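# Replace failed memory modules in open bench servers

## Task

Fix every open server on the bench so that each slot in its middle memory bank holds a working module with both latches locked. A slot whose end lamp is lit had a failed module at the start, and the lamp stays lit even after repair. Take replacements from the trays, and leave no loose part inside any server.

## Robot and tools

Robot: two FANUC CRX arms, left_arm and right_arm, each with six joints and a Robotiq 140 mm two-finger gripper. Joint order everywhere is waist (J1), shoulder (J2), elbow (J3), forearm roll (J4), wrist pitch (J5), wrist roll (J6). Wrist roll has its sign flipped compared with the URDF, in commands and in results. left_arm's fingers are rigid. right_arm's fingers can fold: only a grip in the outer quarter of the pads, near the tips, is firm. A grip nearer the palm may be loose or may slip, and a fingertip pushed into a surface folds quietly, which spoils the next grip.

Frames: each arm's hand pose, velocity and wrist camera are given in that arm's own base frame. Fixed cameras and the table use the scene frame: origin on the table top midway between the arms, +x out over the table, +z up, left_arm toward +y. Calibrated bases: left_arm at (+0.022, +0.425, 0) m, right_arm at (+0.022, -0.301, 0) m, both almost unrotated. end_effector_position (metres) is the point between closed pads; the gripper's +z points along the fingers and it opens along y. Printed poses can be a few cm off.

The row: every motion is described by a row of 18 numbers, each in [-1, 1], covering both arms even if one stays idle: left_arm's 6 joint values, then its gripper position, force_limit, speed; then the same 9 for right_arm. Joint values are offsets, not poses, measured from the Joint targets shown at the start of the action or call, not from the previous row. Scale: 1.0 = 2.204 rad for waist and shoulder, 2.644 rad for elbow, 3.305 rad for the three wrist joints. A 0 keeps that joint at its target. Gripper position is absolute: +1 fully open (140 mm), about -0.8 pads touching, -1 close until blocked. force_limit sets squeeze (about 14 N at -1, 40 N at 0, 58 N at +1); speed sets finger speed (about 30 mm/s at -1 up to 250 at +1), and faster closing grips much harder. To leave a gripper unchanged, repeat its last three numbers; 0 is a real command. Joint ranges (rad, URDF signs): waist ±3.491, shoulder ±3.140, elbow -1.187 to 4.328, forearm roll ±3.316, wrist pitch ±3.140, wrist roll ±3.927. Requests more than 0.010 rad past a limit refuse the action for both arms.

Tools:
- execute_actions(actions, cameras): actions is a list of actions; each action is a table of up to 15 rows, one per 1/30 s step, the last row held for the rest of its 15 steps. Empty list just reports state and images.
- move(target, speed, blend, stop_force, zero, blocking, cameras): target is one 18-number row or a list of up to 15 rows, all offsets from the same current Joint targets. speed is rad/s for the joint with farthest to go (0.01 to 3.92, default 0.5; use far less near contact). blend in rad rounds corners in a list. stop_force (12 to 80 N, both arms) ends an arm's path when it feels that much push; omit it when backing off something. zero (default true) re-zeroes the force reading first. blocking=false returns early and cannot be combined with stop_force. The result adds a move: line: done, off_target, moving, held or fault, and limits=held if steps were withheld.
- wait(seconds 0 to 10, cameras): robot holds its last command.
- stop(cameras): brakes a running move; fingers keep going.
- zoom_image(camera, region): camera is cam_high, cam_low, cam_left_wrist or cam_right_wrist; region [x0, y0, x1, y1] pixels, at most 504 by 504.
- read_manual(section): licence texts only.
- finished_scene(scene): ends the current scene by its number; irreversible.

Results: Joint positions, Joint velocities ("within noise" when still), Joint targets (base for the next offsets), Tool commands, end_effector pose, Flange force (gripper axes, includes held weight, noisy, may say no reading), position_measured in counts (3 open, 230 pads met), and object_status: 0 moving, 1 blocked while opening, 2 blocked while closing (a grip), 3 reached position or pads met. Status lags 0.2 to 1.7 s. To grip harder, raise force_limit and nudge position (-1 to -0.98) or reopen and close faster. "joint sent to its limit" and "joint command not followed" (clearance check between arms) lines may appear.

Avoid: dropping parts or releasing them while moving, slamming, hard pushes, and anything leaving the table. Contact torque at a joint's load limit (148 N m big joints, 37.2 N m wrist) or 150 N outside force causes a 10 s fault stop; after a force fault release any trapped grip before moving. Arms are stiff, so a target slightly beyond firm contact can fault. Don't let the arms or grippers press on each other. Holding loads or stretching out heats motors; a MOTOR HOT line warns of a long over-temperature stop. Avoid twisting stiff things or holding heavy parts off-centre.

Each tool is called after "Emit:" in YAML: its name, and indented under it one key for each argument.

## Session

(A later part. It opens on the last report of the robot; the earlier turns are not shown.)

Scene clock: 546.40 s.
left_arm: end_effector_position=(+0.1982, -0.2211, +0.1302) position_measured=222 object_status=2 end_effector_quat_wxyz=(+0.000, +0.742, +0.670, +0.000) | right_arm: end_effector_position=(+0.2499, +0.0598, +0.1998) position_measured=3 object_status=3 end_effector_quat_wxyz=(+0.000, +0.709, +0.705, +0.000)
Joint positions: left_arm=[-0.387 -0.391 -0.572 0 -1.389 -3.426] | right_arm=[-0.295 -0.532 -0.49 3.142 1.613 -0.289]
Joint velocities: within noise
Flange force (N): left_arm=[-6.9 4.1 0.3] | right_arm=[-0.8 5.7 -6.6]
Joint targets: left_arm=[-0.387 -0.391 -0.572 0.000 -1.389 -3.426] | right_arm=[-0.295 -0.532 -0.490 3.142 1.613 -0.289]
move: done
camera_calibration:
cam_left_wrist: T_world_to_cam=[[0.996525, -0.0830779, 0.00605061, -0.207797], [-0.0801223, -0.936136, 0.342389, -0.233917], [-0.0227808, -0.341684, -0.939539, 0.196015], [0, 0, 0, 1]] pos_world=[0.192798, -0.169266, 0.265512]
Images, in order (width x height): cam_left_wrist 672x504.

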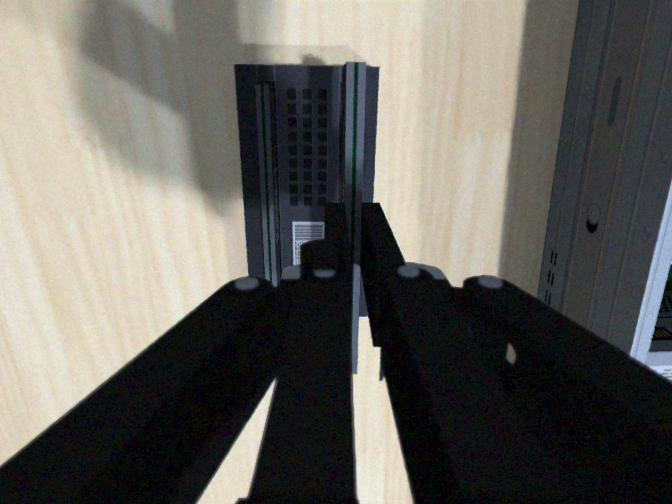

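Emit:
move:
  target: [-0.0016,0.0133,-0.0247,0,0.0284,-0.0009,-1,0,-1,0,0,0,0,0,0,1,1,1]
  speed: 0.1
  cameras: ["cam_left_wrist","cam_high"]

Emit:
zoom_image:
  camera: "cam_left_wrist"
  region: [220, 20, 420, 220]

Scene clock: 570.67 s.
left_arm: end_effector_position=(+0.1990, -0.2224, +0.0950) position_measured=222 object_status=2 end_effector_quat_wxyz=(+0.000, +0.743, +0.670, +0.000) | right_arm: end_effector_position=(+0.2499, +0.0598, +0.1998) position_measured=3 object_status=3 end_effector_quat_wxyz=(+0.000, +0.709, +0.705, +0.000)
Joint positions: left_arm=[-0.391 -0.362 -0.637 0 -1.295 -3.429] | right_arm=[-0.295 -0.532 -0.49 3.142 1.613 -0.289]
Joint velocities: within noise
Flange force (N): left_arm=[-5.5 3.1 2.2] | right_arm=[-0.5 5.5 -6.0]
Joint targets: left_arm=[-0.391 -0.362 -0.637 0.000 -1.295 -3.429] | right_arm=[-0.295 -0.532 -0.490 3.142 1.613 -0.289]
move: done
camera_calibration:
cam_left_wrist: T_world_to_cam=[[0.996481, -0.0836428, 0.00538307, -0.208531], [-0.0804301, -0.936184, 0.342184, -0.223005], [-0.0235817, -0.341413, -0.939617, 0.162706], [0, 0, 0, 1]] pos_world=[0.193698, -0.170665, 0.230313]
Images, in order (width x height): cam_high 504x504, cam_left_wrist 672x504.

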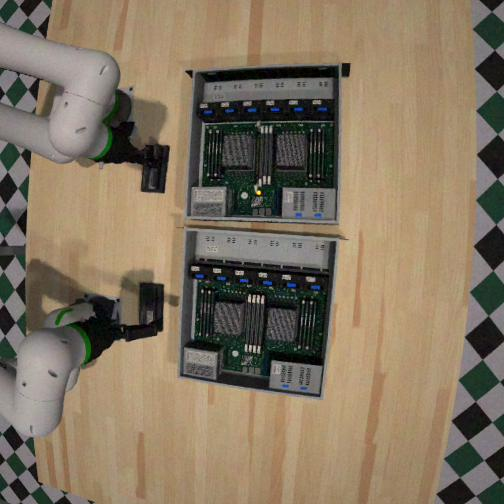

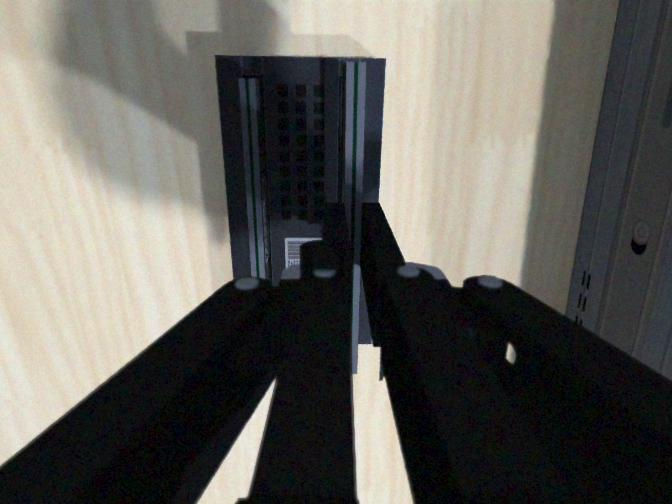

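Scaled by 2.520.

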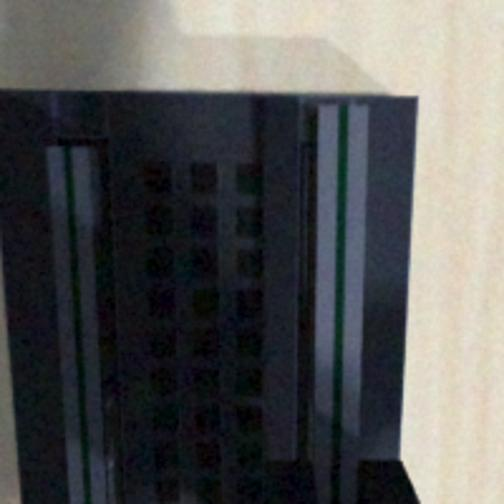

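Emit:
move:
  target: [-0.0078,0.0052,0.0027,0,0.0011,-0.0054,-1,0,-1,0,0,0,0,0,0,1,1,1]
  speed: 0.1
  cameras: []

Emit:
move:
  target: [0,0.0137,-0.0211,0,0.026,0,-1,0,-1,0,0,0,0,0,0,1,1,1]
  speed: 0.03
  stop_force: 13
  cameras: ["cam_left_wrist"]

Emit:
zoom_image:
  camera: "cam_left_wrist"
  region: [200, 20, 400, 220]

Scene clock: 592.10 s.
left_arm: end_effector_position=(+0.1985, -0.2272, +0.0949) position_measured=222 object_status=2 end_effector_quat_wxyz=(+0.000, +0.742, +0.670, +0.000) | right_arm: end_effector_position=(+0.2499, +0.0598, +0.1998) position_measured=3 object_status=3 end_effector_quat_wxyz=(+0.000, +0.709, +0.705, +0.000)
Joint positions: left_arm=[-0.408 -0.35 -0.63 0 -1.292 -3.447] | right_arm=[-0.295 -0.532 -0.49 3.142 1.613 -0.289]
Joint velocities: within noise
Flange force (N): left_arm=[-6.6 3.2 2.5] | right_arm=[-0.9 5.2 -5.9]
Joint targets: left_arm=[-0.408 -0.350 -0.630 0.000 -1.292 -3.447] | right_arm=[-0.295 -0.532 -0.490 3.142 1.613 -0.289]
move: done
No camera images: "cameras" was empty.

Scene clock: 595.57 s.
left_arm: end_effector_position=(+0.1984, -0.2272, +0.0639) position_measured=222 object_status=2 end_effector_quat_wxyz=(+0.000, +0.742, +0.670, +0.000) | right_arm: end_effector_position=(+0.2499, +0.0598, +0.1998) position_measured=3 object_status=3 end_effector_quat_wxyz=(+0.000, +0.709, +0.705, +0.000)
Joint positions: left_arm=[-0.408 -0.32 -0.686 0 -1.206 -3.447] | right_arm=[-0.295 -0.532 -0.49 3.142 1.613 -0.289]
Joint velocities: within noise
Flange force (N): left_arm=[-7.0 3.7 3.3] | right_arm=[-0.8 5.4 -6.3]
Joint targets: left_arm=[-0.408 -0.320 -0.686 0.000 -1.206 -3.447] | right_arm=[-0.295 -0.532 -0.490 3.142 1.613 -0.289]
move: done
camera_calibration:
cam_left_wrist: T_world_to_cam=[[0.996534, -0.0830598, 0.00461824, -0.208034], [-0.0796255, -0.936314, 0.342017, -0.217137], [-0.0240837, -0.341199, -0.939682, 0.131948], [0, 0, 0, 1]] pos_world=[0.193201, -0.175567, 0.199214]
Images, in order (width x height): cam_left_wrist 672x504.

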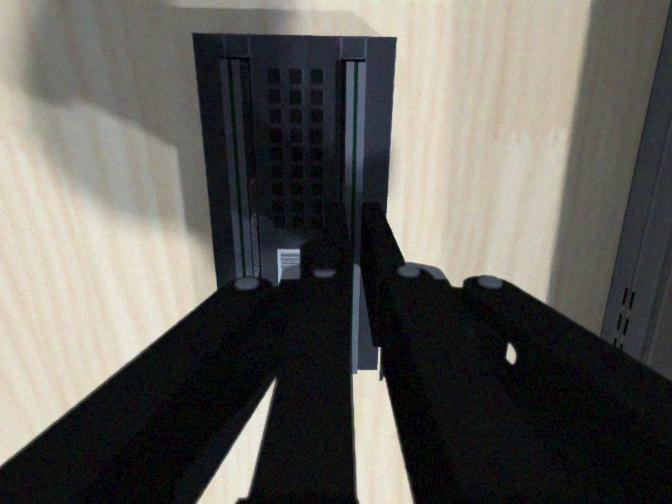

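Scaled by 2.520.

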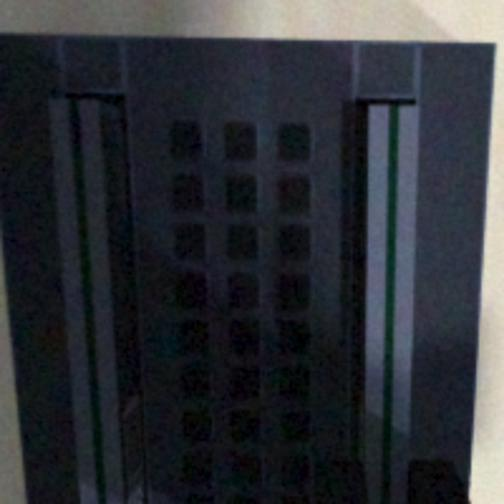

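Emit:
move:
  target: [0,0.0018,-0.0027,0,0.0033,0,-1,0,-1,0,0,0,0,0,0,1,1,1]
  speed: 0.02
  stop_force: 12
  cameras: []

Emit:
move:
  target:
    - [0,0,0,0,0,0,-0.6,0,-1,0,0,0,0,0,0,1,1,1]
    - [0,-0.01,0.015,0,-0.019,0,-0.6,0,-1,0,0,0,0,0,0,1,1,1]
  speed: 0.1
  cameras: ["cam_left_wrist"]

Emit:
zoom_image:
  camera: "cam_left_wrist"
  region: [180, 20, 440, 280]

Scene clock: 604.50 s.
left_arm: end_effector_position=(+0.1983, -0.2272, +0.0618) position_measured=222 object_status=2 end_effector_quat_wxyz=(+0.000, +0.742, +0.670, +0.000) | right_arm: end_effector_position=(+0.2499, +0.0598, +0.1998) position_measured=3 object_status=3 end_effector_quat_wxyz=(+0.000, +0.709, +0.705, +0.000)
Joint positions: left_arm=[-0.408 -0.318 -0.69 0 -1.2 -3.447] | right_arm=[-0.295 -0.532 -0.49 3.142 1.613 -0.289]
Joint velocities: within noise
Flange force (N): left_arm=[3.1 -1.3 -26.4] | right_arm=[-0.7 5.2 -6.0]
Joint targets: left_arm=[-0.408 -0.318 -0.690 0.000 -1.200 -3.447] | right_arm=[-0.295 -0.532 -0.490 3.142 1.613 -0.289]
move: contact (left_arm)
No camera images: "cameras" was empty.

Scene clock: 606.03 s.
left_arm: end_effector_position=(+0.1982, -0.2271, +0.0838) position_measured=205 object_status=3 end_effector_quat_wxyz=(-0.001, +0.742, +0.670, +0.000) | right_arm: end_effector_position=(+0.2499, +0.0598, +0.1998) position_measured=3 object_status=3 end_effector_quat_wxyz=(+0.000, +0.709, +0.705, +0.000)
Joint positions: left_arm=[-0.408 -0.34 -0.65 0 -1.263 -3.447] | right_arm=[-0.295 -0.532 -0.49 3.142 1.613 -0.289]
Joint velocities: within noise
Flange force (N): left_arm=[-6.0 3.1 2.6] | right_arm=[0.1 5.5 -5.9]
Joint targets: left_arm=[-0.408 -0.340 -0.650 0.000 -1.263 -3.447] | right_arm=[-0.295 -0.532 -0.490 3.142 1.613 -0.289]
move: done
camera_calibration:
cam_left_wrist: T_world_to_cam=[[0.99654, -0.0830397, 0.0035038, -0.207873], [-0.079238, -0.936503, 0.341589, -0.223899], [-0.0250841, -0.340685, -0.939843, 0.151095], [0, 0, 0, 1]] pos_world=[0.193203, -0.175468, 0.219215]
Images, in order (width x height): cam_left_wrist 672x504.

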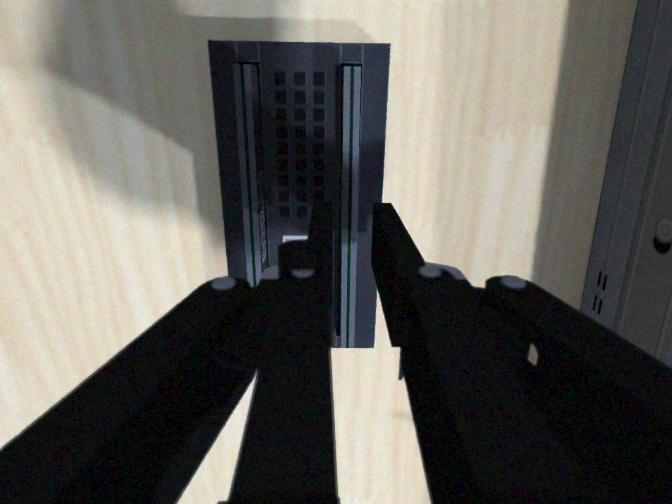

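Scaled by 1.938.

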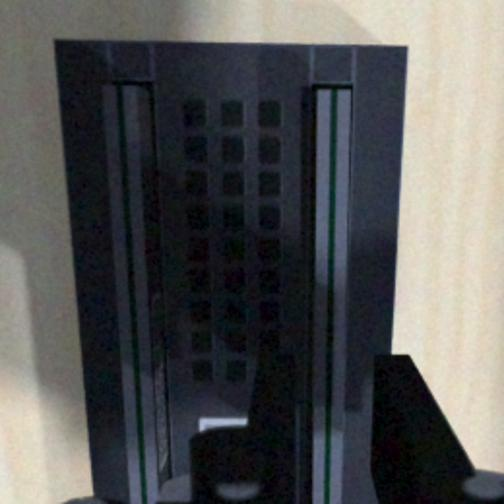

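Emit:
move:
  target: [-0.0277,-0.0477,-0.0245,0,-0.0115,-0.0183,-0.6,0,-1,0,0,0,0,0,0,1,1,1]
  speed: 0.2
  cameras: ["cam_left_wrist"]

Emit:
move:
  target: [0,0.0088,-0.0142,0,0.0172,0,-0.6,0,-1,0,0,0,0,0,0,1,1,1]
  speed: 0.04
  stop_force: 13
  cameras: ["cam_left_wrist"]

Scene clock: 622.67 s.
left_arm: end_effector_position=(+0.1537, -0.2234, +0.0840) position_measured=205 object_status=3 end_effector_quat_wxyz=(+0.000, +0.743, +0.670, +0.000) | right_arm: end_effector_position=(+0.2499, +0.0598, +0.1998) position_measured=3 object_status=3 end_effector_quat_wxyz=(+0.000, +0.709, +0.705, +0.000)
Joint positions: left_arm=[-0.469 -0.445 -0.715 0 -1.301 -3.507] | right_arm=[-0.295 -0.532 -0.49 3.142 1.613 -0.289]
Joint velocities: within noise
Flange force (N): left_arm=[-5.7 2.6 1.8] | right_arm=[-0.3 5.8 -6.1]
Joint targets: left_arm=[-0.469 -0.445 -0.715 0.000 -1.301 -3.507] | right_arm=[-0.295 -0.532 -0.490 3.142 1.613 -0.289]
move: done
camera_calibration:
cam_left_wrist: T_world_to_cam=[[0.996489, -0.0835328, 0.00567891, -0.163362], [-0.0804239, -0.936129, 0.342337, -0.223853], [-0.0232802, -0.341592, -0.93956, 0.15087], [0, 0, 0, 1]] pos_world=[0.148298, -0.171665, 0.219313]
Images, in order (width x height): cam_left_wrist 672x504.

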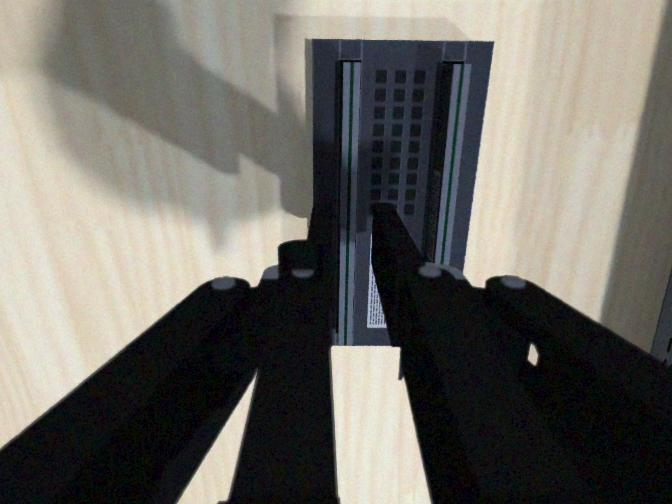

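Scene clock: 624.67 s.
left_arm: end_effector_position=(+0.1537, -0.2234, +0.0639) position_measured=205 object_status=3 end_effector_quat_wxyz=(+0.000, +0.743, +0.670, +0.000) | right_arm: end_effector_position=(+0.2499, +0.0598, +0.1998) position_measured=3 object_status=3 end_effector_quat_wxyz=(+0.000, +0.709, +0.705, +0.000)
Joint positions: left_arm=[-0.469 -0.426 -0.752 0 -1.244 -3.507] | right_arm=[-0.295 -0.532 -0.49 3.142 1.613 -0.289]
Joint velocities: within noise
Flange force (N): left_arm=[-6.2 1.3 2.4] | right_arm=[-0.1 5.9 -6.1]
Joint targets: left_arm=[-0.469 -0.426 -0.752 0.000 -1.244 -3.507] | right_arm=[-0.295 -0.532 -0.490 3.142 1.613 -0.289]
move: done
camera_calibration:
cam_left_wrist: T_world_to_cam=[[0.996489, -0.0835328, 0.00567891, -0.163248], [-0.0804239, -0.936129, 0.342337, -0.216972], [-0.0232802, -0.341592, -0.93956, 0.131985], [0, 0, 0, 1]] pos_world=[0.148298, -0.171665, 0.199213]
Images, in order (width x height): cam_left_wrist 672x504.

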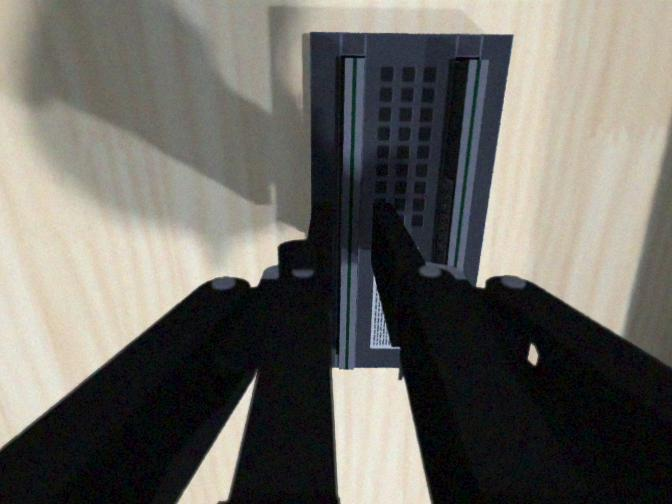

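Grip, then lift and look at the key.

Emit:
move:
  target: [0,0,0,0,0,0,-1,0,-1,0,0,0,0,0,0,1,1,1]
  cameras: []

Emit:
wait:
  seconds: 1.2
  cameras: []

Scene clock: 629.53 s.
left_arm: end_effector_position=(+0.1537, -0.2234, +0.0639) position_measured=222 object_status=0 end_effector_quat_wxyz=(+0.000, +0.743, +0.670, +0.000) | right_arm: end_effector_position=(+0.2499, +0.0598, +0.1998) position_measured=3 object_status=3 end_effector_quat_wxyz=(+0.000, +0.709, +0.705, +0.000)
Joint positions: left_arm=[-0.469 -0.426 -0.752 0 -1.244 -3.507] | right_arm=[-0.295 -0.532 -0.49 3.142 1.613 -0.289]
Joint velocities: within noise
Flange force (N): left_arm=[-4.2 1.1 -7.9] | right_arm=[0.1 5.1 -5.9]
Joint targets: left_arm=[-0.469 -0.426 -0.752 0.000 -1.244 -3.507] | right_arm=[-0.295 -0.532 -0.490 3.142 1.613 -0.289]
move: done
No camera images: "cameras" was empty.

Scene clock: 630.73 s.
left_arm: end_effector_position=(+0.1537, -0.2234, +0.0639) position_measured=222 object_status=2 end_effector_quat_wxyz=(+0.000, +0.743, +0.670, +0.000) | right_arm: end_effector_position=(+0.2499, +0.0598, +0.1998) position_measured=3 object_status=3 end_effector_quat_wxyz=(+0.000, +0.709, +0.705, +0.000)
Joint positions: left_arm=[-0.469 -0.426 -0.752 0 -1.244 -3.507] | right_arm=[-0.295 -0.532 -0.49 3.142 1.613 -0.289]
Joint velocities: within noise
Flange force (N): left_arm=[-4.2 2.0 -9.0] | right_arm=[-0.3 5.8 -6.3]
Joint targets: left_arm=[-0.469 -0.426 -0.752 0.000 -1.244 -3.507] | right_arm=[-0.295 -0.532 -0.490 3.142 1.613 -0.289]
Tool commands: left_gripper/position=-1.0 left_gripper/force_limit=+0.0 left_gripper/speed=-1.0 right_gripper/position=+1.0 right_gripper/force_limit=+1.0 right_gripper/speed=+1.0
wait: 1.20 s; at rest by 0.17 s
No camera images: "cameras" was empty.

Emit:
move:
  target:
    - [0,-0.0186,0.0373,0,-0.0425,0,-1,0,-1,0,0,0,0,0,0,1,1,1]
    - [0.1184,0.0513,0.1581,0,-0.0929,0.0663,-1,0,-1,0,0,0,0,0,0,1,1,1]
  speed: [0.1,0.3]
  cameras: ["cam_low","cam_left_wrist"]

Emit:
zoom_image:
  camera: "cam_low"
  region: [220, 150, 300, 200]

Scene clock: 640.07 s.
left_arm: end_effector_position=(+0.2698, -0.1897, +0.2093) position_measured=222 object_status=2 end_effector_quat_wxyz=(-0.001, +0.728, +0.685, +0.000) | right_arm: end_effector_position=(+0.2499, +0.0598, +0.1998) position_measured=3 object_status=3 end_effector_quat_wxyz=(+0.000, +0.709, +0.705, +0.000)
Joint positions: left_arm=[-0.208 -0.313 -0.334 0 -1.551 -3.288] | right_arm=[-0.295 -0.532 -0.49 3.142 1.613 -0.289]
Joint velocities: within noise
Flange force (N): left_arm=[-4.3 3.2 1.1] | right_arm=[-0.7 5.4 -5.8]
Joint targets: left_arm=[-0.208 -0.313 -0.334 0.000 -1.551 -3.288] | right_arm=[-0.295 -0.532 -0.490 3.142 1.613 -0.289]
move: done
camera_calibration:
cam_left_wrist: T_world_to_cam=[[0.999118, -0.0418301, 0.00359541, -0.269369], [-0.0405377, -0.938864, 0.341893, -0.237012], [-0.0109258, -0.341737, -0.939732, 0.279563], [0, 0, 0, 1]] pos_world=[0.262578, -0.138253, 0.344716]
Images, in order (width x height): cam_low 504x504, cam_left_wrist 672x504.

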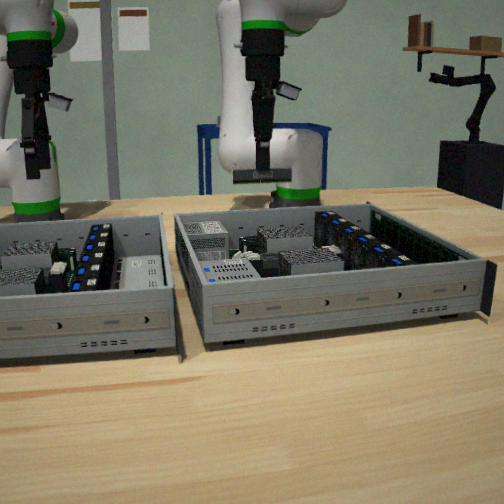

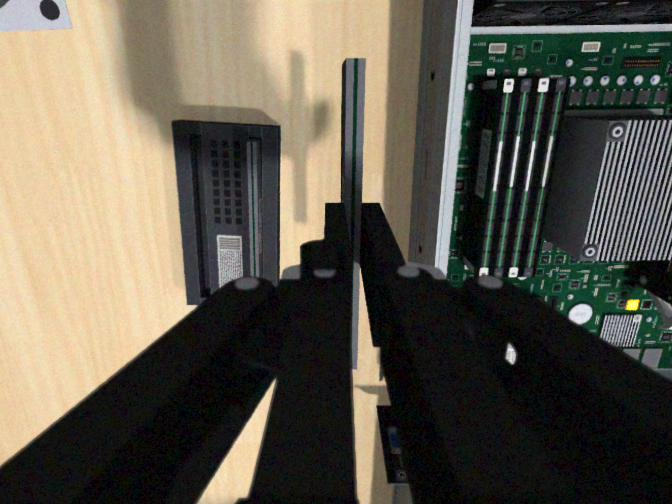

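Scaled by 6.300.

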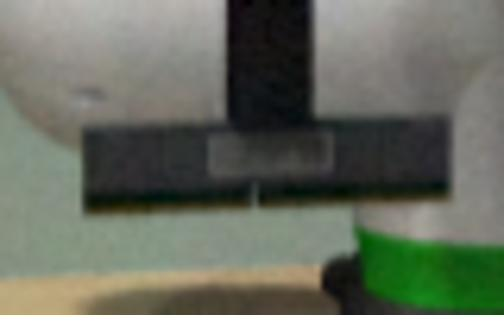

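Emit:
move:
  target:
    - [0.0182,0.2809,0.2161,0,0.0148,0.955,-1,0,-1,0,0,0,0,0,0,1,1,1]
    - [0.0182,0.2899,0.1727,0,0.0556,0.955,-1,0,-1,0,0,0,0,0,0,1,1,1]
  speed: [0.8,0.15]
  cameras: ["cam_left_wrist"]

Emit:
zoom_image:
  camera: "cam_left_wrist"
  region: [270, 20, 430, 200]

Emit:
zoom_image:
  camera: "cam_left_wrist"
  region: [290, 280, 430, 400]

Scene clock: 675.03 s.
left_arm: end_effector_position=(+0.5230, -0.2203, +0.1299) position_measured=222 object_status=2 end_effector_quat_wxyz=(+0.000, +0.694, -0.720, +0.000) | right_arm: end_effector_position=(+0.2499, +0.0598, +0.1998) position_measured=3 object_status=3 end_effector_quat_wxyz=(+0.000, +0.709, +0.705, +0.000)
Joint positions: left_arm=[-0.168 0.326 0.122 0 -1.367 -0.131] | right_arm=[-0.295 -0.532 -0.49 3.142 1.613 -0.289]
Joint velocities: within noise
Flange force (N): left_arm=[4.1 -8.6 2.3] | right_arm=[0.5 6.1 -5.9]
Joint targets: left_arm=[-0.168 0.326 0.122 0.000 -1.367 -0.131] | right_arm=[-0.295 -0.532 -0.490 3.142 1.613 -0.289]
move: done
camera_calibration:
cam_left_wrist: T_world_to_cam=[[-0.999843, 0.016926, 0.00520583, 0.534814], [0.017685, 0.939286, 0.342679, 0.154917], [0.000910403, 0.342717, -0.939438, 0.341784], [0, 0, 0, 1]] pos_world=[0.531679, -0.271699, 0.265214]
Images, in order (width x height): cam_left_wrist 672x504.

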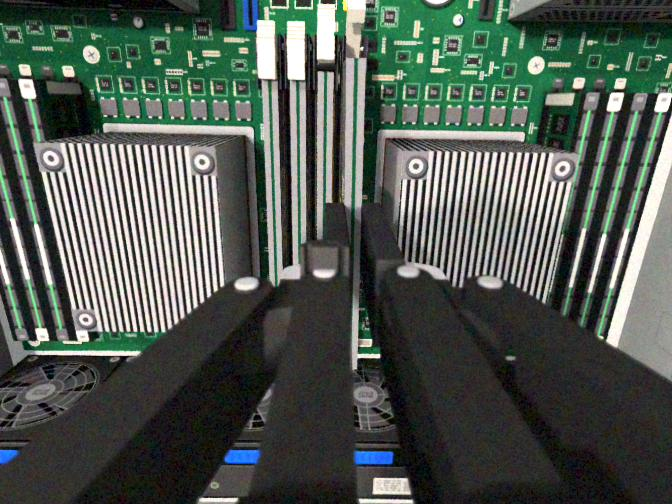

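Scaled by 2.800.

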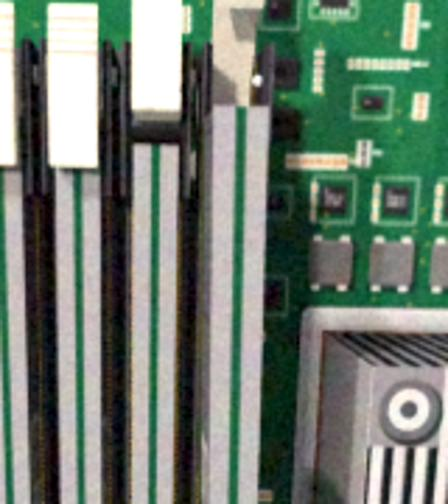

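Scaled by 3.600.

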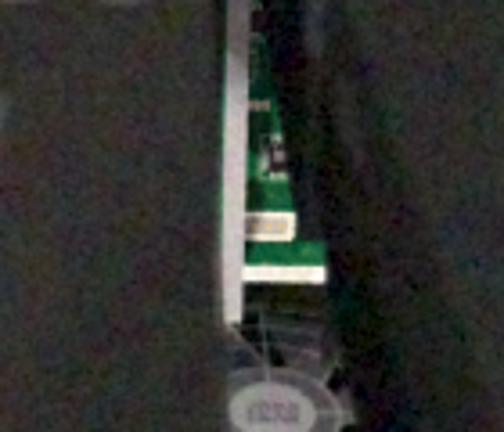

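Emit:
move:
  target: [0,0,0,0,0,0.0074,-1,0,-1,0,0,0,0,0,0,1,1,1]
  speed: 0.1
  cameras: []

Emit:
move:
  target: [0,0.0079,-0.0183,0,0.02,0,-1,0,-1,0,0,0,0,0,0,1,1,1]
  speed: 0.02
  stop_force: 20
  cameras: ["cam_left_wrist"]

Emit:
zoom_image:
  camera: "cam_left_wrist"
  region: [270, 20, 430, 200]

Scene clock: 698.03 s.
left_arm: end_effector_position=(+0.5229, -0.2203, +0.1299) position_measured=222 object_status=2 end_effector_quat_wxyz=(+0.000, +0.685, -0.728, +0.000) | right_arm: end_effector_position=(+0.2499, +0.0598, +0.1998) position_measured=3 object_status=3 end_effector_quat_wxyz=(+0.000, +0.709, +0.705, +0.000)
Joint positions: left_arm=[-0.168 0.326 0.122 0 -1.367 -0.107] | right_arm=[-0.295 -0.532 -0.49 3.142 1.613 -0.289]
Joint velocities: within noise
Flange force (N): left_arm=[3.8 -7.6 2.5] | right_arm=[-0.7 5.5 -5.8]
Joint targets: left_arm=[-0.168 0.326 0.122 0.000 -1.367 -0.107] | right_arm=[-0.295 -0.532 -0.490 3.142 1.613 -0.289]
move: done
No camera images: "cameras" was empty.

Scene clock: 701.93 s.
left_arm: end_effector_position=(+0.5232, -0.2203, +0.1001) position_measured=222 object_status=2 end_effector_quat_wxyz=(+0.000, +0.685, -0.728, +0.000) | right_arm: end_effector_position=(+0.2499, +0.0598, +0.1998) position_measured=3 object_status=3 end_effector_quat_wxyz=(+0.000, +0.709, +0.705, +0.000)
Joint positions: left_arm=[-0.168 0.343 0.074 0 -1.301 -0.107] | right_arm=[-0.295 -0.532 -0.49 3.142 1.613 -0.289]
Joint velocities: within noise
Flange force (N): left_arm=[-19.9 0.1 -20.7] | right_arm=[-0.5 5.2 -6.1]
Joint targets: left_arm=[-0.168 0.343 0.074 0.000 -1.301 -0.107] | right_arm=[-0.295 -0.532 -0.490 3.142 1.613 -0.289]
move: contact (left_arm)
camera_calibration:
cam_left_wrist: T_world_to_cam=[[-0.999131, 0.0414071, 0.00475401, 0.5402], [0.0405285, 0.938589, 0.34265, 0.152953], [0.00972607, 0.342544, -0.939451, 0.309215], [0, 0, 0, 1]] pos_world=[0.530524, -0.271848, 0.235515]
Images, in order (width x height): cam_left_wrist 672x504.

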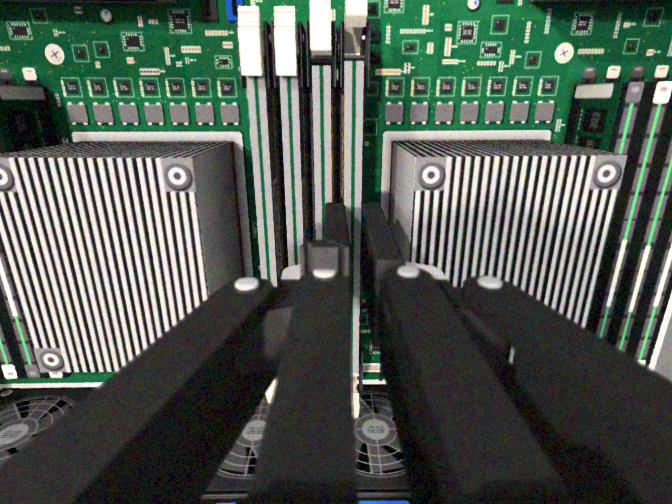

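Scaled by 2.800.

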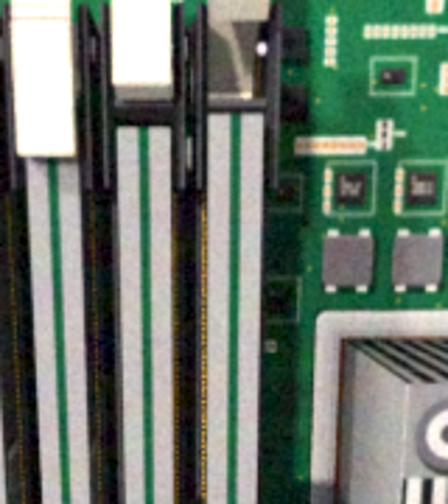

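Emit:
move:
  target:
    - [0,-0.0008,0.0018,0,-0.002,0,-1,0,-1,0,0,0,0,0,0,1,1,1]
    - [0.0019,-0.0015,0.0007,0,-0.0018,0.0011,-1,0,-1,0,0,0,0,0,0,1,1,1]
  speed: 0.03
  cameras: []

Emit:
move:
  target: [0,0.0027,-0.0052,0,0.006,0,-1,0,-1,0,0,0,0,0,0,1,1,1]
  speed: 0.015
  stop_force: 25
  cameras: ["cam_left_wrist"]

Scene clock: 719.73 s.
left_arm: end_effector_position=(+0.5231, -0.2182, +0.1028) position_measured=222 object_status=2 end_effector_quat_wxyz=(+0.000, +0.685, -0.728, +0.000) | right_arm: end_effector_position=(+0.2499, +0.0598, +0.1998) position_measured=3 object_status=3 end_effector_quat_wxyz=(+0.000, +0.709, +0.705, +0.000)
Joint positions: left_arm=[-0.164 0.34 0.076 0 -1.307 -0.103] | right_arm=[-0.295 -0.532 -0.49 3.142 1.613 -0.289]
Joint velocities: within noise
Flange force (N): left_arm=[15.4 -6.0 1.7] | right_arm=[-0.7 5.0 -6.4]
Joint targets: left_arm=[-0.164 0.340 0.076 0.000 -1.307 -0.103] | right_arm=[-0.295 -0.532 -0.490 3.142 1.613 -0.289]
move: done
No camera images: "cameras" was empty.

Scene clock: 720.80 s.
left_arm: end_effector_position=(+0.5232, -0.2180, +0.0993) position_measured=222 object_status=2 end_effector_quat_wxyz=(+0.000, +0.685, -0.728, +0.000) | right_arm: end_effector_position=(+0.2499, +0.0598, +0.1998) position_measured=3 object_status=3 end_effector_quat_wxyz=(+0.000, +0.709, +0.705, +0.000)
Joint positions: left_arm=[-0.164 0.342 0.071 0 -1.299 -0.103] | right_arm=[-0.295 -0.532 -0.49 3.142 1.613 -0.289]
Joint velocities: within noise
Flange force (N): left_arm=[8.5 -2.5 -25.9] | right_arm=[-0.5 5.0 -5.5]
Joint targets: left_arm=[-0.164 0.342 0.071 0.000 -1.299 -0.103] | right_arm=[-0.295 -0.532 -0.490 3.142 1.613 -0.289]
move: contact (left_arm); left_arm: the wrist pitch is farthest, 0.012 rad from its target
camera_calibration:
cam_left_wrist: T_world_to_cam=[[-0.999154, 0.0407891, 0.00527616, 0.540031], [0.0401258, 0.938571, 0.342745, 0.15128], [0.00902823, 0.342667, -0.939414, 0.307973], [0, 0, 0, 1]] pos_world=[0.530724, -0.269547, 0.234614]
Images, in order (width x height): cam_left_wrist 672x504.

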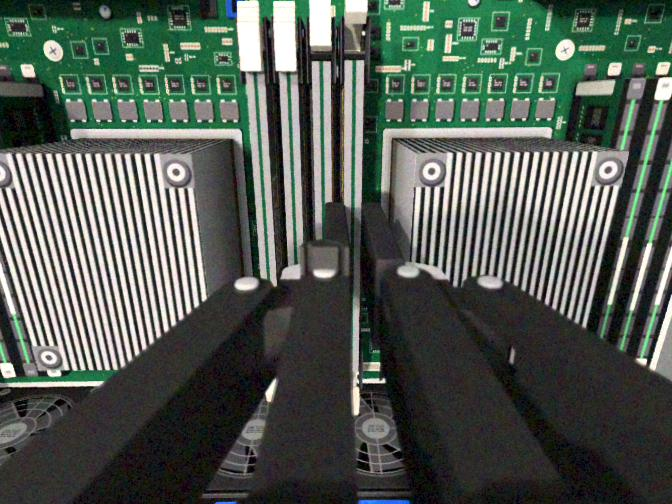

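Emit:
move:
  target:
    - [0,0,0,0,0,0,-0.6,0,-1,0,0,0,0,0,0,1,1,1]
    - [0,-0.006,0.011,0,-0.013,0,-0.6,0,-1,0,0,0,0,0,0,1,1,1]
    - [0,-0.006,0.011,0,-0.013,0,-1,0,0,0,0,0,0,0,0,1,1,1]
  speed: 0.08
  cameras: ["cam_left_wrist"]

Emit:
zoom_image:
  camera: "cam_left_wrist"
  region: [230, 0, 410, 180]

Scene clock: 733.33 s.
left_arm: end_effector_position=(+0.5224, -0.2179, +0.1188) position_measured=233 object_status=3 end_effector_quat_wxyz=(+0.000, +0.685, -0.728, +0.000) | right_arm: end_effector_position=(+0.2499, +0.0598, +0.1998) position_measured=3 object_status=3 end_effector_quat_wxyz=(+0.000, +0.709, +0.705, +0.000)
Joint positions: left_arm=[-0.164 0.329 0.1 0 -1.342 -0.103] | right_arm=[-0.295 -0.532 -0.49 3.142 1.613 -0.289]
Joint velocities: within noise
Flange force (N): left_arm=[3.5 -8.0 2.5] | right_arm=[-0.1 5.4 -6.4]
Joint targets: left_arm=[-0.164 0.329 0.100 0.000 -1.342 -0.103] | right_arm=[-0.295 -0.532 -0.490 3.142 1.613 -0.289]
move: done
camera_calibration:
cam_left_wrist: T_world_to_cam=[[-0.999147, 0.0408651, 0.00594768, 0.538969], [0.0404267, 0.938535, 0.342809, 0.144257], [0.00842682, 0.342757, -0.939386, 0.326566], [0, 0, 0, 1]] pos_world=[0.529925, -0.269348, 0.254113]
Images, in order (width x height): cam_left_wrist 672x504.

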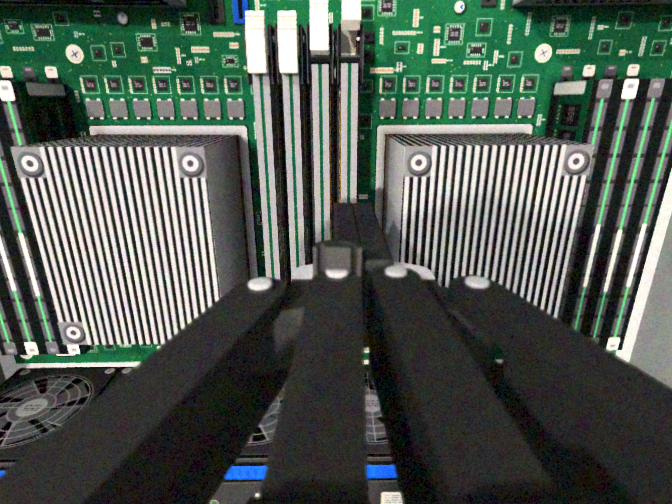

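Scaled by 2.800.

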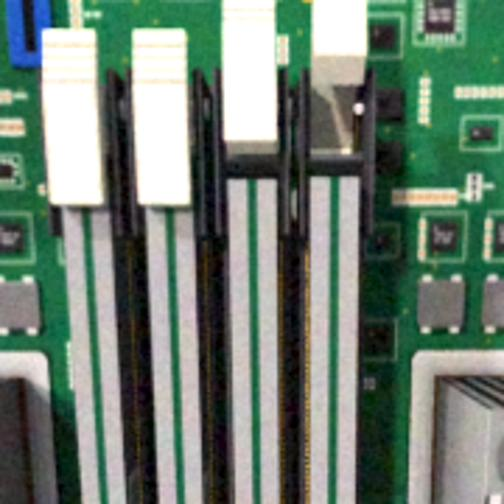

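Emit:
move:
  target: [0,0.0075,-0.0143,0,0.0166,0,-1,0,0,0,0,0,0,0,0,1,1,1]
  speed: 0.02
  stop_force: 75
  cameras: ["cam_left_wrist"]

Emit:
zoom_image:
  camera: "cam_left_wrist"
  region: [230, 0, 410, 180]

Scene clock: 742.23 s.
left_arm: end_effector_position=(+0.5230, -0.2180, +0.0952) position_measured=233 object_status=3 end_effector_quat_wxyz=(+0.000, +0.685, -0.728, +0.000) | right_arm: end_effector_position=(+0.2499, +0.0598, +0.1998) position_measured=3 object_status=3 end_effector_quat_wxyz=(+0.000, +0.709, +0.705, +0.000)
Joint positions: left_arm=[-0.164 0.344 0.064 0 -1.29 -0.103] | right_arm=[-0.295 -0.532 -0.49 3.142 1.613 -0.289]
Joint velocities: within noise
Flange force (N): left_arm=[-3.7 21.3 -83.9] | right_arm=[-0.5 5.0 -5.8]
Joint targets: left_arm=[-0.164 0.344 0.064 0.000 -1.290 -0.103] | right_arm=[-0.295 -0.532 -0.490 3.142 1.613 -0.289]
move: contact (left_arm)
camera_calibration:
cam_left_wrist: T_world_to_cam=[[-0.999154, 0.0407893, 0.00527575, 0.539849], [0.0401262, 0.938583, 0.342713, 0.15261], [0.00902729, 0.342634, -0.939425, 0.304084], [0, 0, 0, 1]] pos_world=[0.530524, -0.269447, 0.230514]
Images, in order (width x height): cam_left_wrist 672x504.

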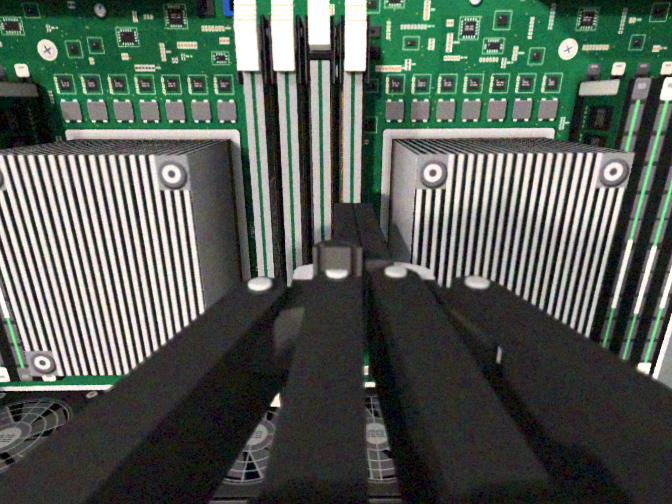

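Scaled by 2.800.

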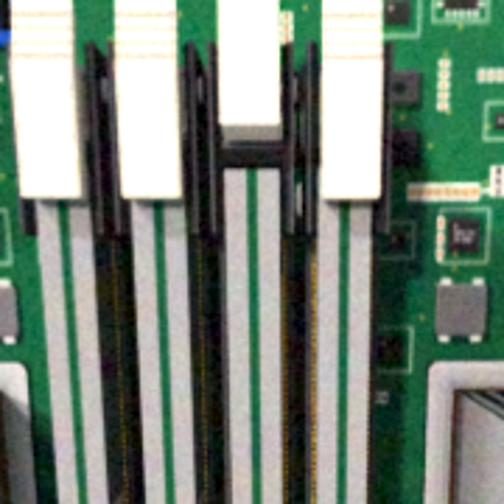

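Emit:
move:
  target:
    - [0,-0.006,0.011,0,-0.013,0,-1,0,0,0,0,0,0,0,0,1,1,1]
    - [-0.0327,0.0219,0.0558,0,-0.0303,-0.0221,-1,0,0,0,0,0,0,0,0,1,1,1]
  speed: 0.2
  cameras: ["cam_left_wrist"]

Emit:
zoom_image:
  camera: "cam_left_wrist"
  region: [200, 150, 500, 400]

Scene clock: 772.03 s.
left_arm: end_effector_position=(+0.5331, -0.2616, +0.1296) position_measured=233 object_status=3 end_effector_quat_wxyz=(+0.000, +0.686, -0.728, +0.000) | right_arm: end_effector_position=(+0.2499, +0.0598, +0.1998) position_measured=3 object_status=3 end_effector_quat_wxyz=(+0.000, +0.709, +0.705, +0.000)
Joint positions: left_arm=[-0.236 0.393 0.211 0 -1.39 -0.176] | right_arm=[-0.295 -0.532 -0.49 3.142 1.613 -0.289]
Joint velocities: within noise
Flange force (N): left_arm=[4.8 -8.3 2.5] | right_arm=[-0.5 5.7 -6.6]
Joint targets: left_arm=[-0.236 0.393 0.211 0.000 -1.390 -0.176] | right_arm=[-0.295 -0.532 -0.490 3.142 1.613 -0.289]
move: done
camera_calibration:
cam_left_wrist: T_world_to_cam=[[-0.999187, 0.0398433, 0.00610702, 0.551243], [0.0395209, 0.938546, 0.342883, 0.181694], [0.00792987, 0.342846, -0.939358, 0.35192], [0, 0, 0, 1]] pos_world=[0.540824, -0.313146, 0.264913]
Images, in order (width x height): cam_left_wrist 672x504.

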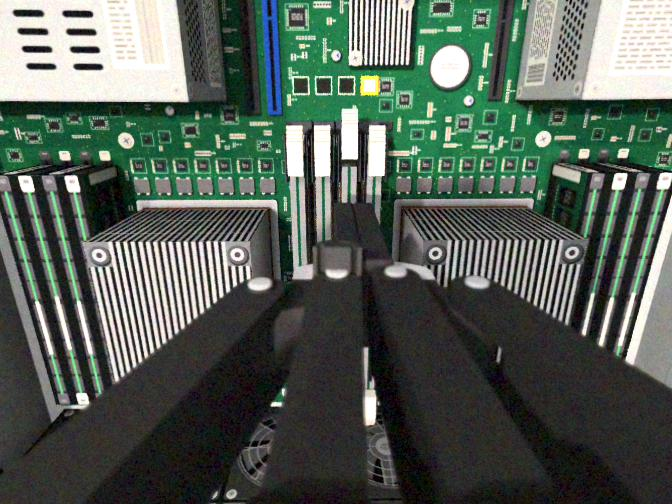

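Scaled by 1.680.

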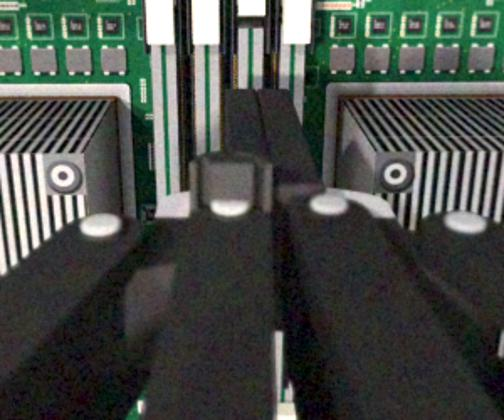

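Emit:
move:
  target: [0,0.0089,-0.0223,0,0.0238,0,-1,0,0,0,0,0,0,0,0,1,1,1]
  speed: 0.025
  stop_force: 75
  cameras: ["cam_left_wrist"]

Emit:
zoom_image:
  camera: "cam_left_wrist"
  region: [240, 70, 440, 240]

Scene clock: 781.87 s.
left_arm: end_effector_position=(+0.5333, -0.2616, +0.0948) position_measured=233 object_status=3 end_effector_quat_wxyz=(+0.000, +0.686, -0.728, +0.000) | right_arm: end_effector_position=(+0.2499, +0.0598, +0.1998) position_measured=3 object_status=3 end_effector_quat_wxyz=(+0.000, +0.709, +0.705, +0.000)
Joint positions: left_arm=[-0.236 0.411 0.154 0 -1.314 -0.176] | right_arm=[-0.295 -0.532 -0.49 3.142 1.613 -0.289]
Joint velocities: within noise
Flange force (N): left_arm=[-6.2 6.2 -93.2] | right_arm=[-0.5 4.8 -6.0]
Joint targets: left_arm=[-0.236 0.411 0.154 0.000 -1.314 -0.176] | right_arm=[-0.295 -0.532 -0.490 3.142 1.613 -0.289]
move: contact (left_arm)
camera_calibration:
cam_left_wrist: T_world_to_cam=[[-0.999194, 0.0397741, 0.00543332, 0.551591], [0.0392266, 0.938626, 0.342698, 0.193852], [0.00853066, 0.342635, -0.93943, 0.318857], [0, 0, 0, 1]] pos_world=[0.540822, -0.313145, 0.230114]
Images, in order (width x height): cam_left_wrist 672x504.

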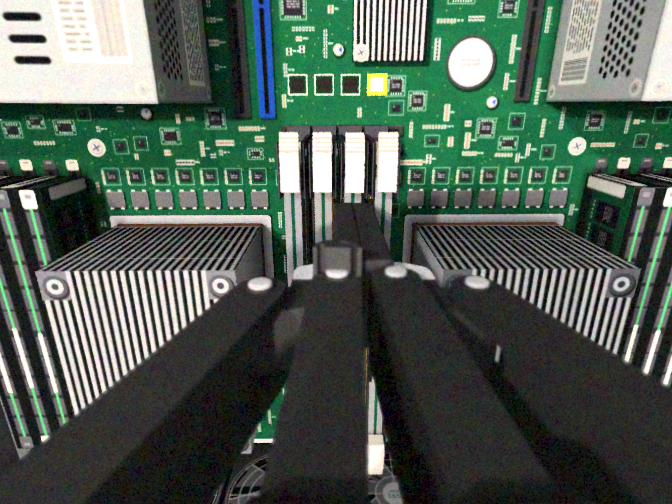

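Scaled by 2.520.

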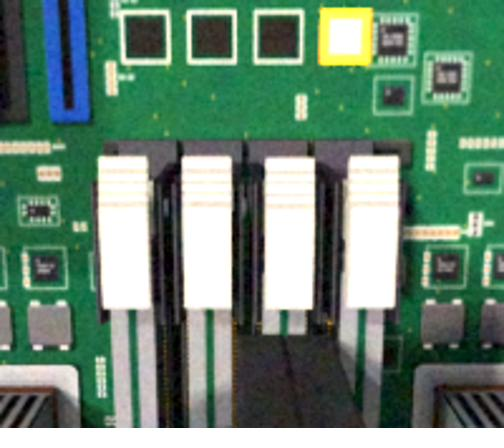

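Emit:
move:
  target:
    - [0,-0.0097,0.0233,0,-0.0248,0,-1,0,0,0,0,0,0,0,0,1,1,1]
    - [0.0369,-0.0352,0.0274,0,-0.0454,-0.926,-1,0,0,0,0,0,0,0,0,1,1,1]
    - [0.0369,-0.0352,0.0274,0,-0.0454,-0.926,1,1,0,0,0,0,0,0,0,1,1,1]
  speed: [0.15,1.2,1.2]
  cameras: ["cam_left_wrist"]

Emit:
zoom_image:
  camera: "cam_left_wrist"
  region: [220, 60, 460, 260]

Scene clock: 795.80 s.
left_arm: end_effector_position=(+0.5351, -0.2147, +0.1698) position_measured=3 object_status=0 end_effector_quat_wxyz=(+0.000, +0.728, +0.686, +0.000) | right_arm: end_effector_position=(+0.2499, +0.0598, +0.1998) position_measured=3 object_status=3 end_effector_quat_wxyz=(+0.000, +0.709, +0.705, +0.000)
Joint positions: left_arm=[-0.154 0.334 0.226 0 -1.464 -3.237] | right_arm=[-0.295 -0.532 -0.49 3.142 1.613 -0.289]
Joint velocities: within noise
Flange force (N): left_arm=[-3.9 8.1 2.2] | right_arm=[-0.9 5.2 -6.1]
Joint targets: left_arm=[-0.154 0.334 0.226 0.000 -1.464 -3.237] | right_arm=[-0.295 -0.532 -0.490 3.142 1.613 -0.289]
move: done
camera_calibration:
cam_left_wrist: T_world_to_cam=[[0.999222, -0.0391282, 0.00484917, -0.535037], [-0.0384252, -0.938871, 0.342119, -0.237391], [-0.00883377, -0.34204, -0.939644, 0.235518], [0, 0, 0, 1]] pos_world=[0.52758, -0.163258, 0.305114]
Images, in order (width x height): cam_left_wrist 672x504.

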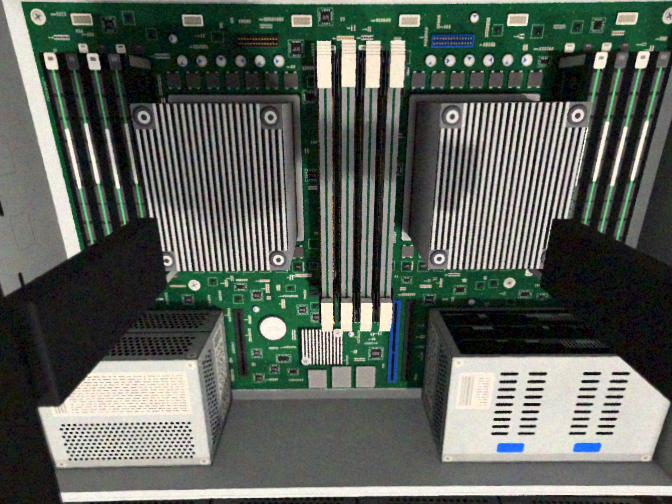

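Scaled by 2.100.

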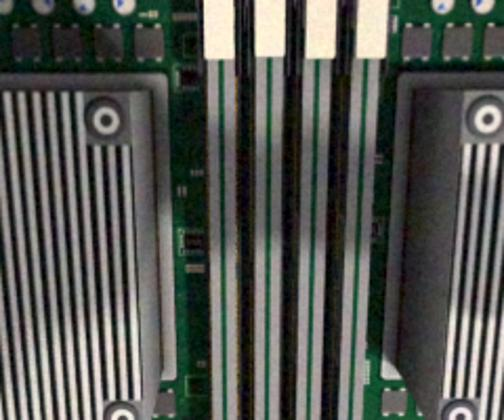

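Emit:
zoom_image:
  camera: "cam_left_wrist"
  region: [300, 30, 420, 130]

Emit:
zoom_image:
  camera: "cam_left_wrist"
  region: [300, 250, 420, 350]

Scaled by 4.200.

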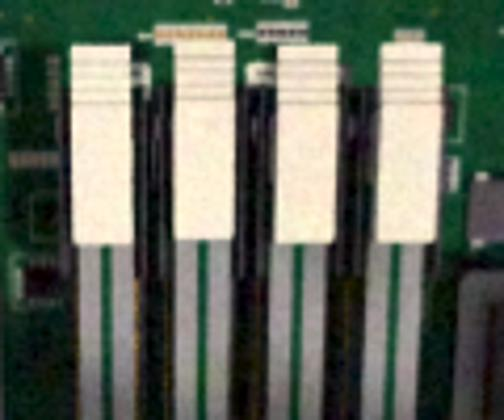

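Scaled by 4.200.

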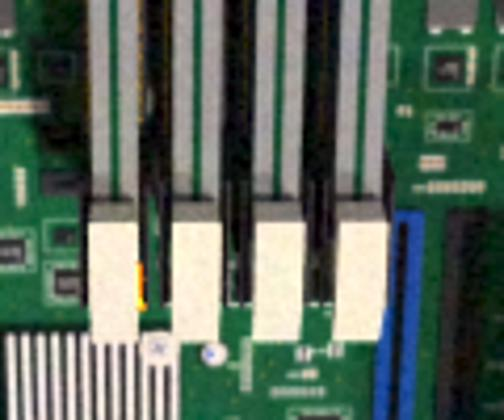

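Emit:
move:
  target:
    - [0,0,0,0,0,0,-1,0,0,0,0,0,0,0,0,1,1,1]
    - [0.0327,-0.0035,-0.0439,0,0.0328,0.0218,-1,0,0,0,0,0,0,0,0,1,1,1]
  speed: 0.3
  cameras: ["cam_left_wrist"]

Emit:
zoom_image:
  camera: "cam_left_wrist"
  region: [260, 70, 440, 250]

Scene clock: 813.30 s.
left_arm: end_effector_position=(+0.5387, -0.1747, +0.1249) position_measured=233 object_status=3 end_effector_quat_wxyz=(+0.000, +0.728, +0.686, +0.000) | right_arm: end_effector_position=(+0.2499, +0.0598, +0.1998) position_measured=3 object_status=3 end_effector_quat_wxyz=(+0.000, +0.709, +0.705, +0.000)
Joint positions: left_arm=[-0.082 0.326 0.11 0 -1.355 -3.165] | right_arm=[-0.295 -0.532 -0.49 3.142 1.613 -0.289]
Joint velocities: within noise
Flange force (N): left_arm=[-3.2 7.6 2.3] | right_arm=[-0.8 5.0 -5.7]
Joint targets: left_arm=[-0.082 0.326 0.110 0.000 -1.355 -3.165] | right_arm=[-0.295 -0.532 -0.490 3.142 1.613 -0.289]
move: done
camera_calibration:
cam_left_wrist: T_world_to_cam=[[0.999219, -0.0391896, 0.00497408, -0.53689], [-0.0385265, -0.9389, 0.342027, -0.184262], [-0.00873374, -0.341952, -0.939677, 0.207008], [0, 0, 0, 1]] pos_world=[0.53118, -0.123258, 0.260213]
Images, in order (width x height): cam_left_wrist 672x504.

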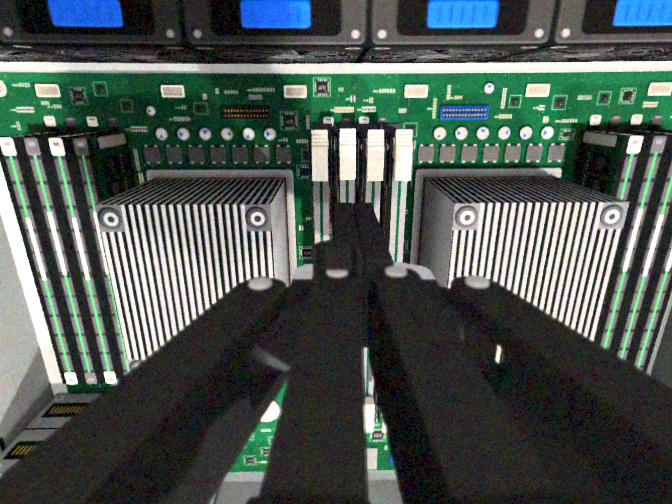

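Scaled by 2.800.

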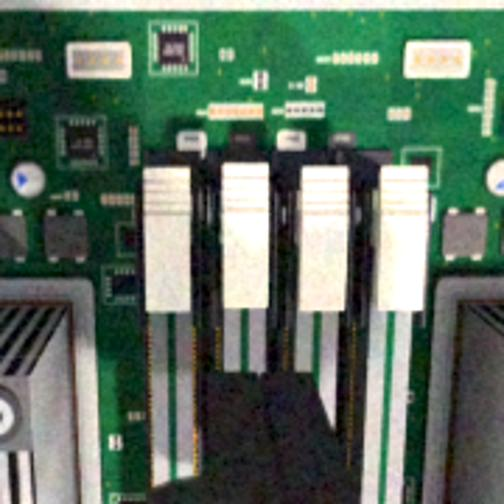

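Emit:
move:
  target: [-0.0008,0.0084,-0.0187,0,0.0205,-0.0006,-1,0,0,0,0,0,0,0,0,1,1,1]
  speed: 0.025
  stop_force: 75
  cameras: ["cam_left_wrist"]

Emit:
zoom_image:
  camera: "cam_left_wrist"
  region: [260, 70, 440, 250]

Scene clock: 830.30 s.
left_arm: end_effector_position=(+0.5384, -0.1757, +0.0951) position_measured=233 object_status=3 end_effector_quat_wxyz=(+0.000, +0.727, +0.686, +0.000) | right_arm: end_effector_position=(+0.2499, +0.0598, +0.1998) position_measured=3 object_status=3 end_effector_quat_wxyz=(+0.000, +0.709, +0.705, +0.000)
Joint positions: left_arm=[-0.084 0.344 0.062 0 -1.289 -3.167] | right_arm=[-0.295 -0.532 -0.49 3.142 1.613 -0.289]
Joint velocities: within noise
Flange force (N): left_arm=[20.2 -14.2 -90.9] | right_arm=[-0.5 5.7 -6.2]
Joint targets: left_arm=[-0.084 0.344 0.062 0.000 -1.289 -3.167] | right_arm=[-0.295 -0.532 -0.490 3.142 1.613 -0.289]
move: contact (left_arm)
camera_calibration:
cam_left_wrist: T_world_to_cam=[[0.999231, -0.0388596, 0.00529607, -0.53642], [-0.0383229, -0.938761, 0.342431, -0.175208], [-0.00833498, -0.34237, -0.939528, 0.178362], [0, 0, 0, 1]] pos_world=[0.53078, -0.124257, 0.230414]
Images, in order (width x height): cam_left_wrist 672x504.

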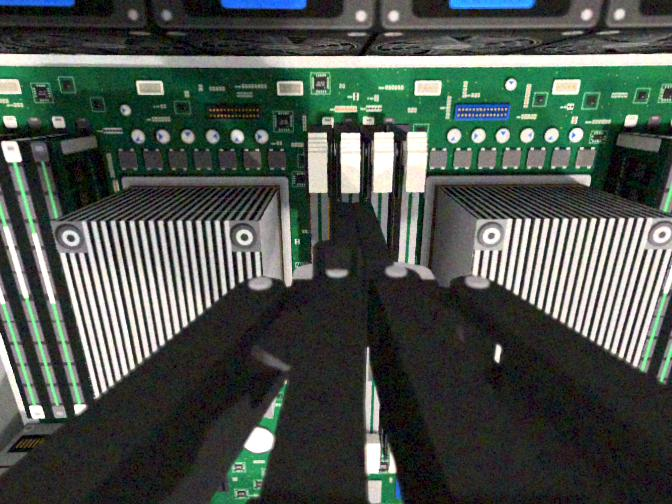

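Scaled by 2.800.

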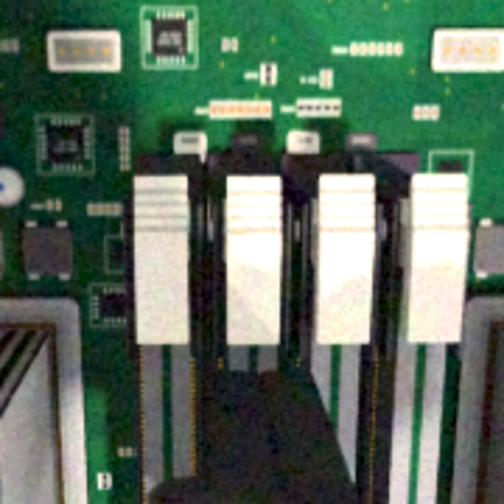

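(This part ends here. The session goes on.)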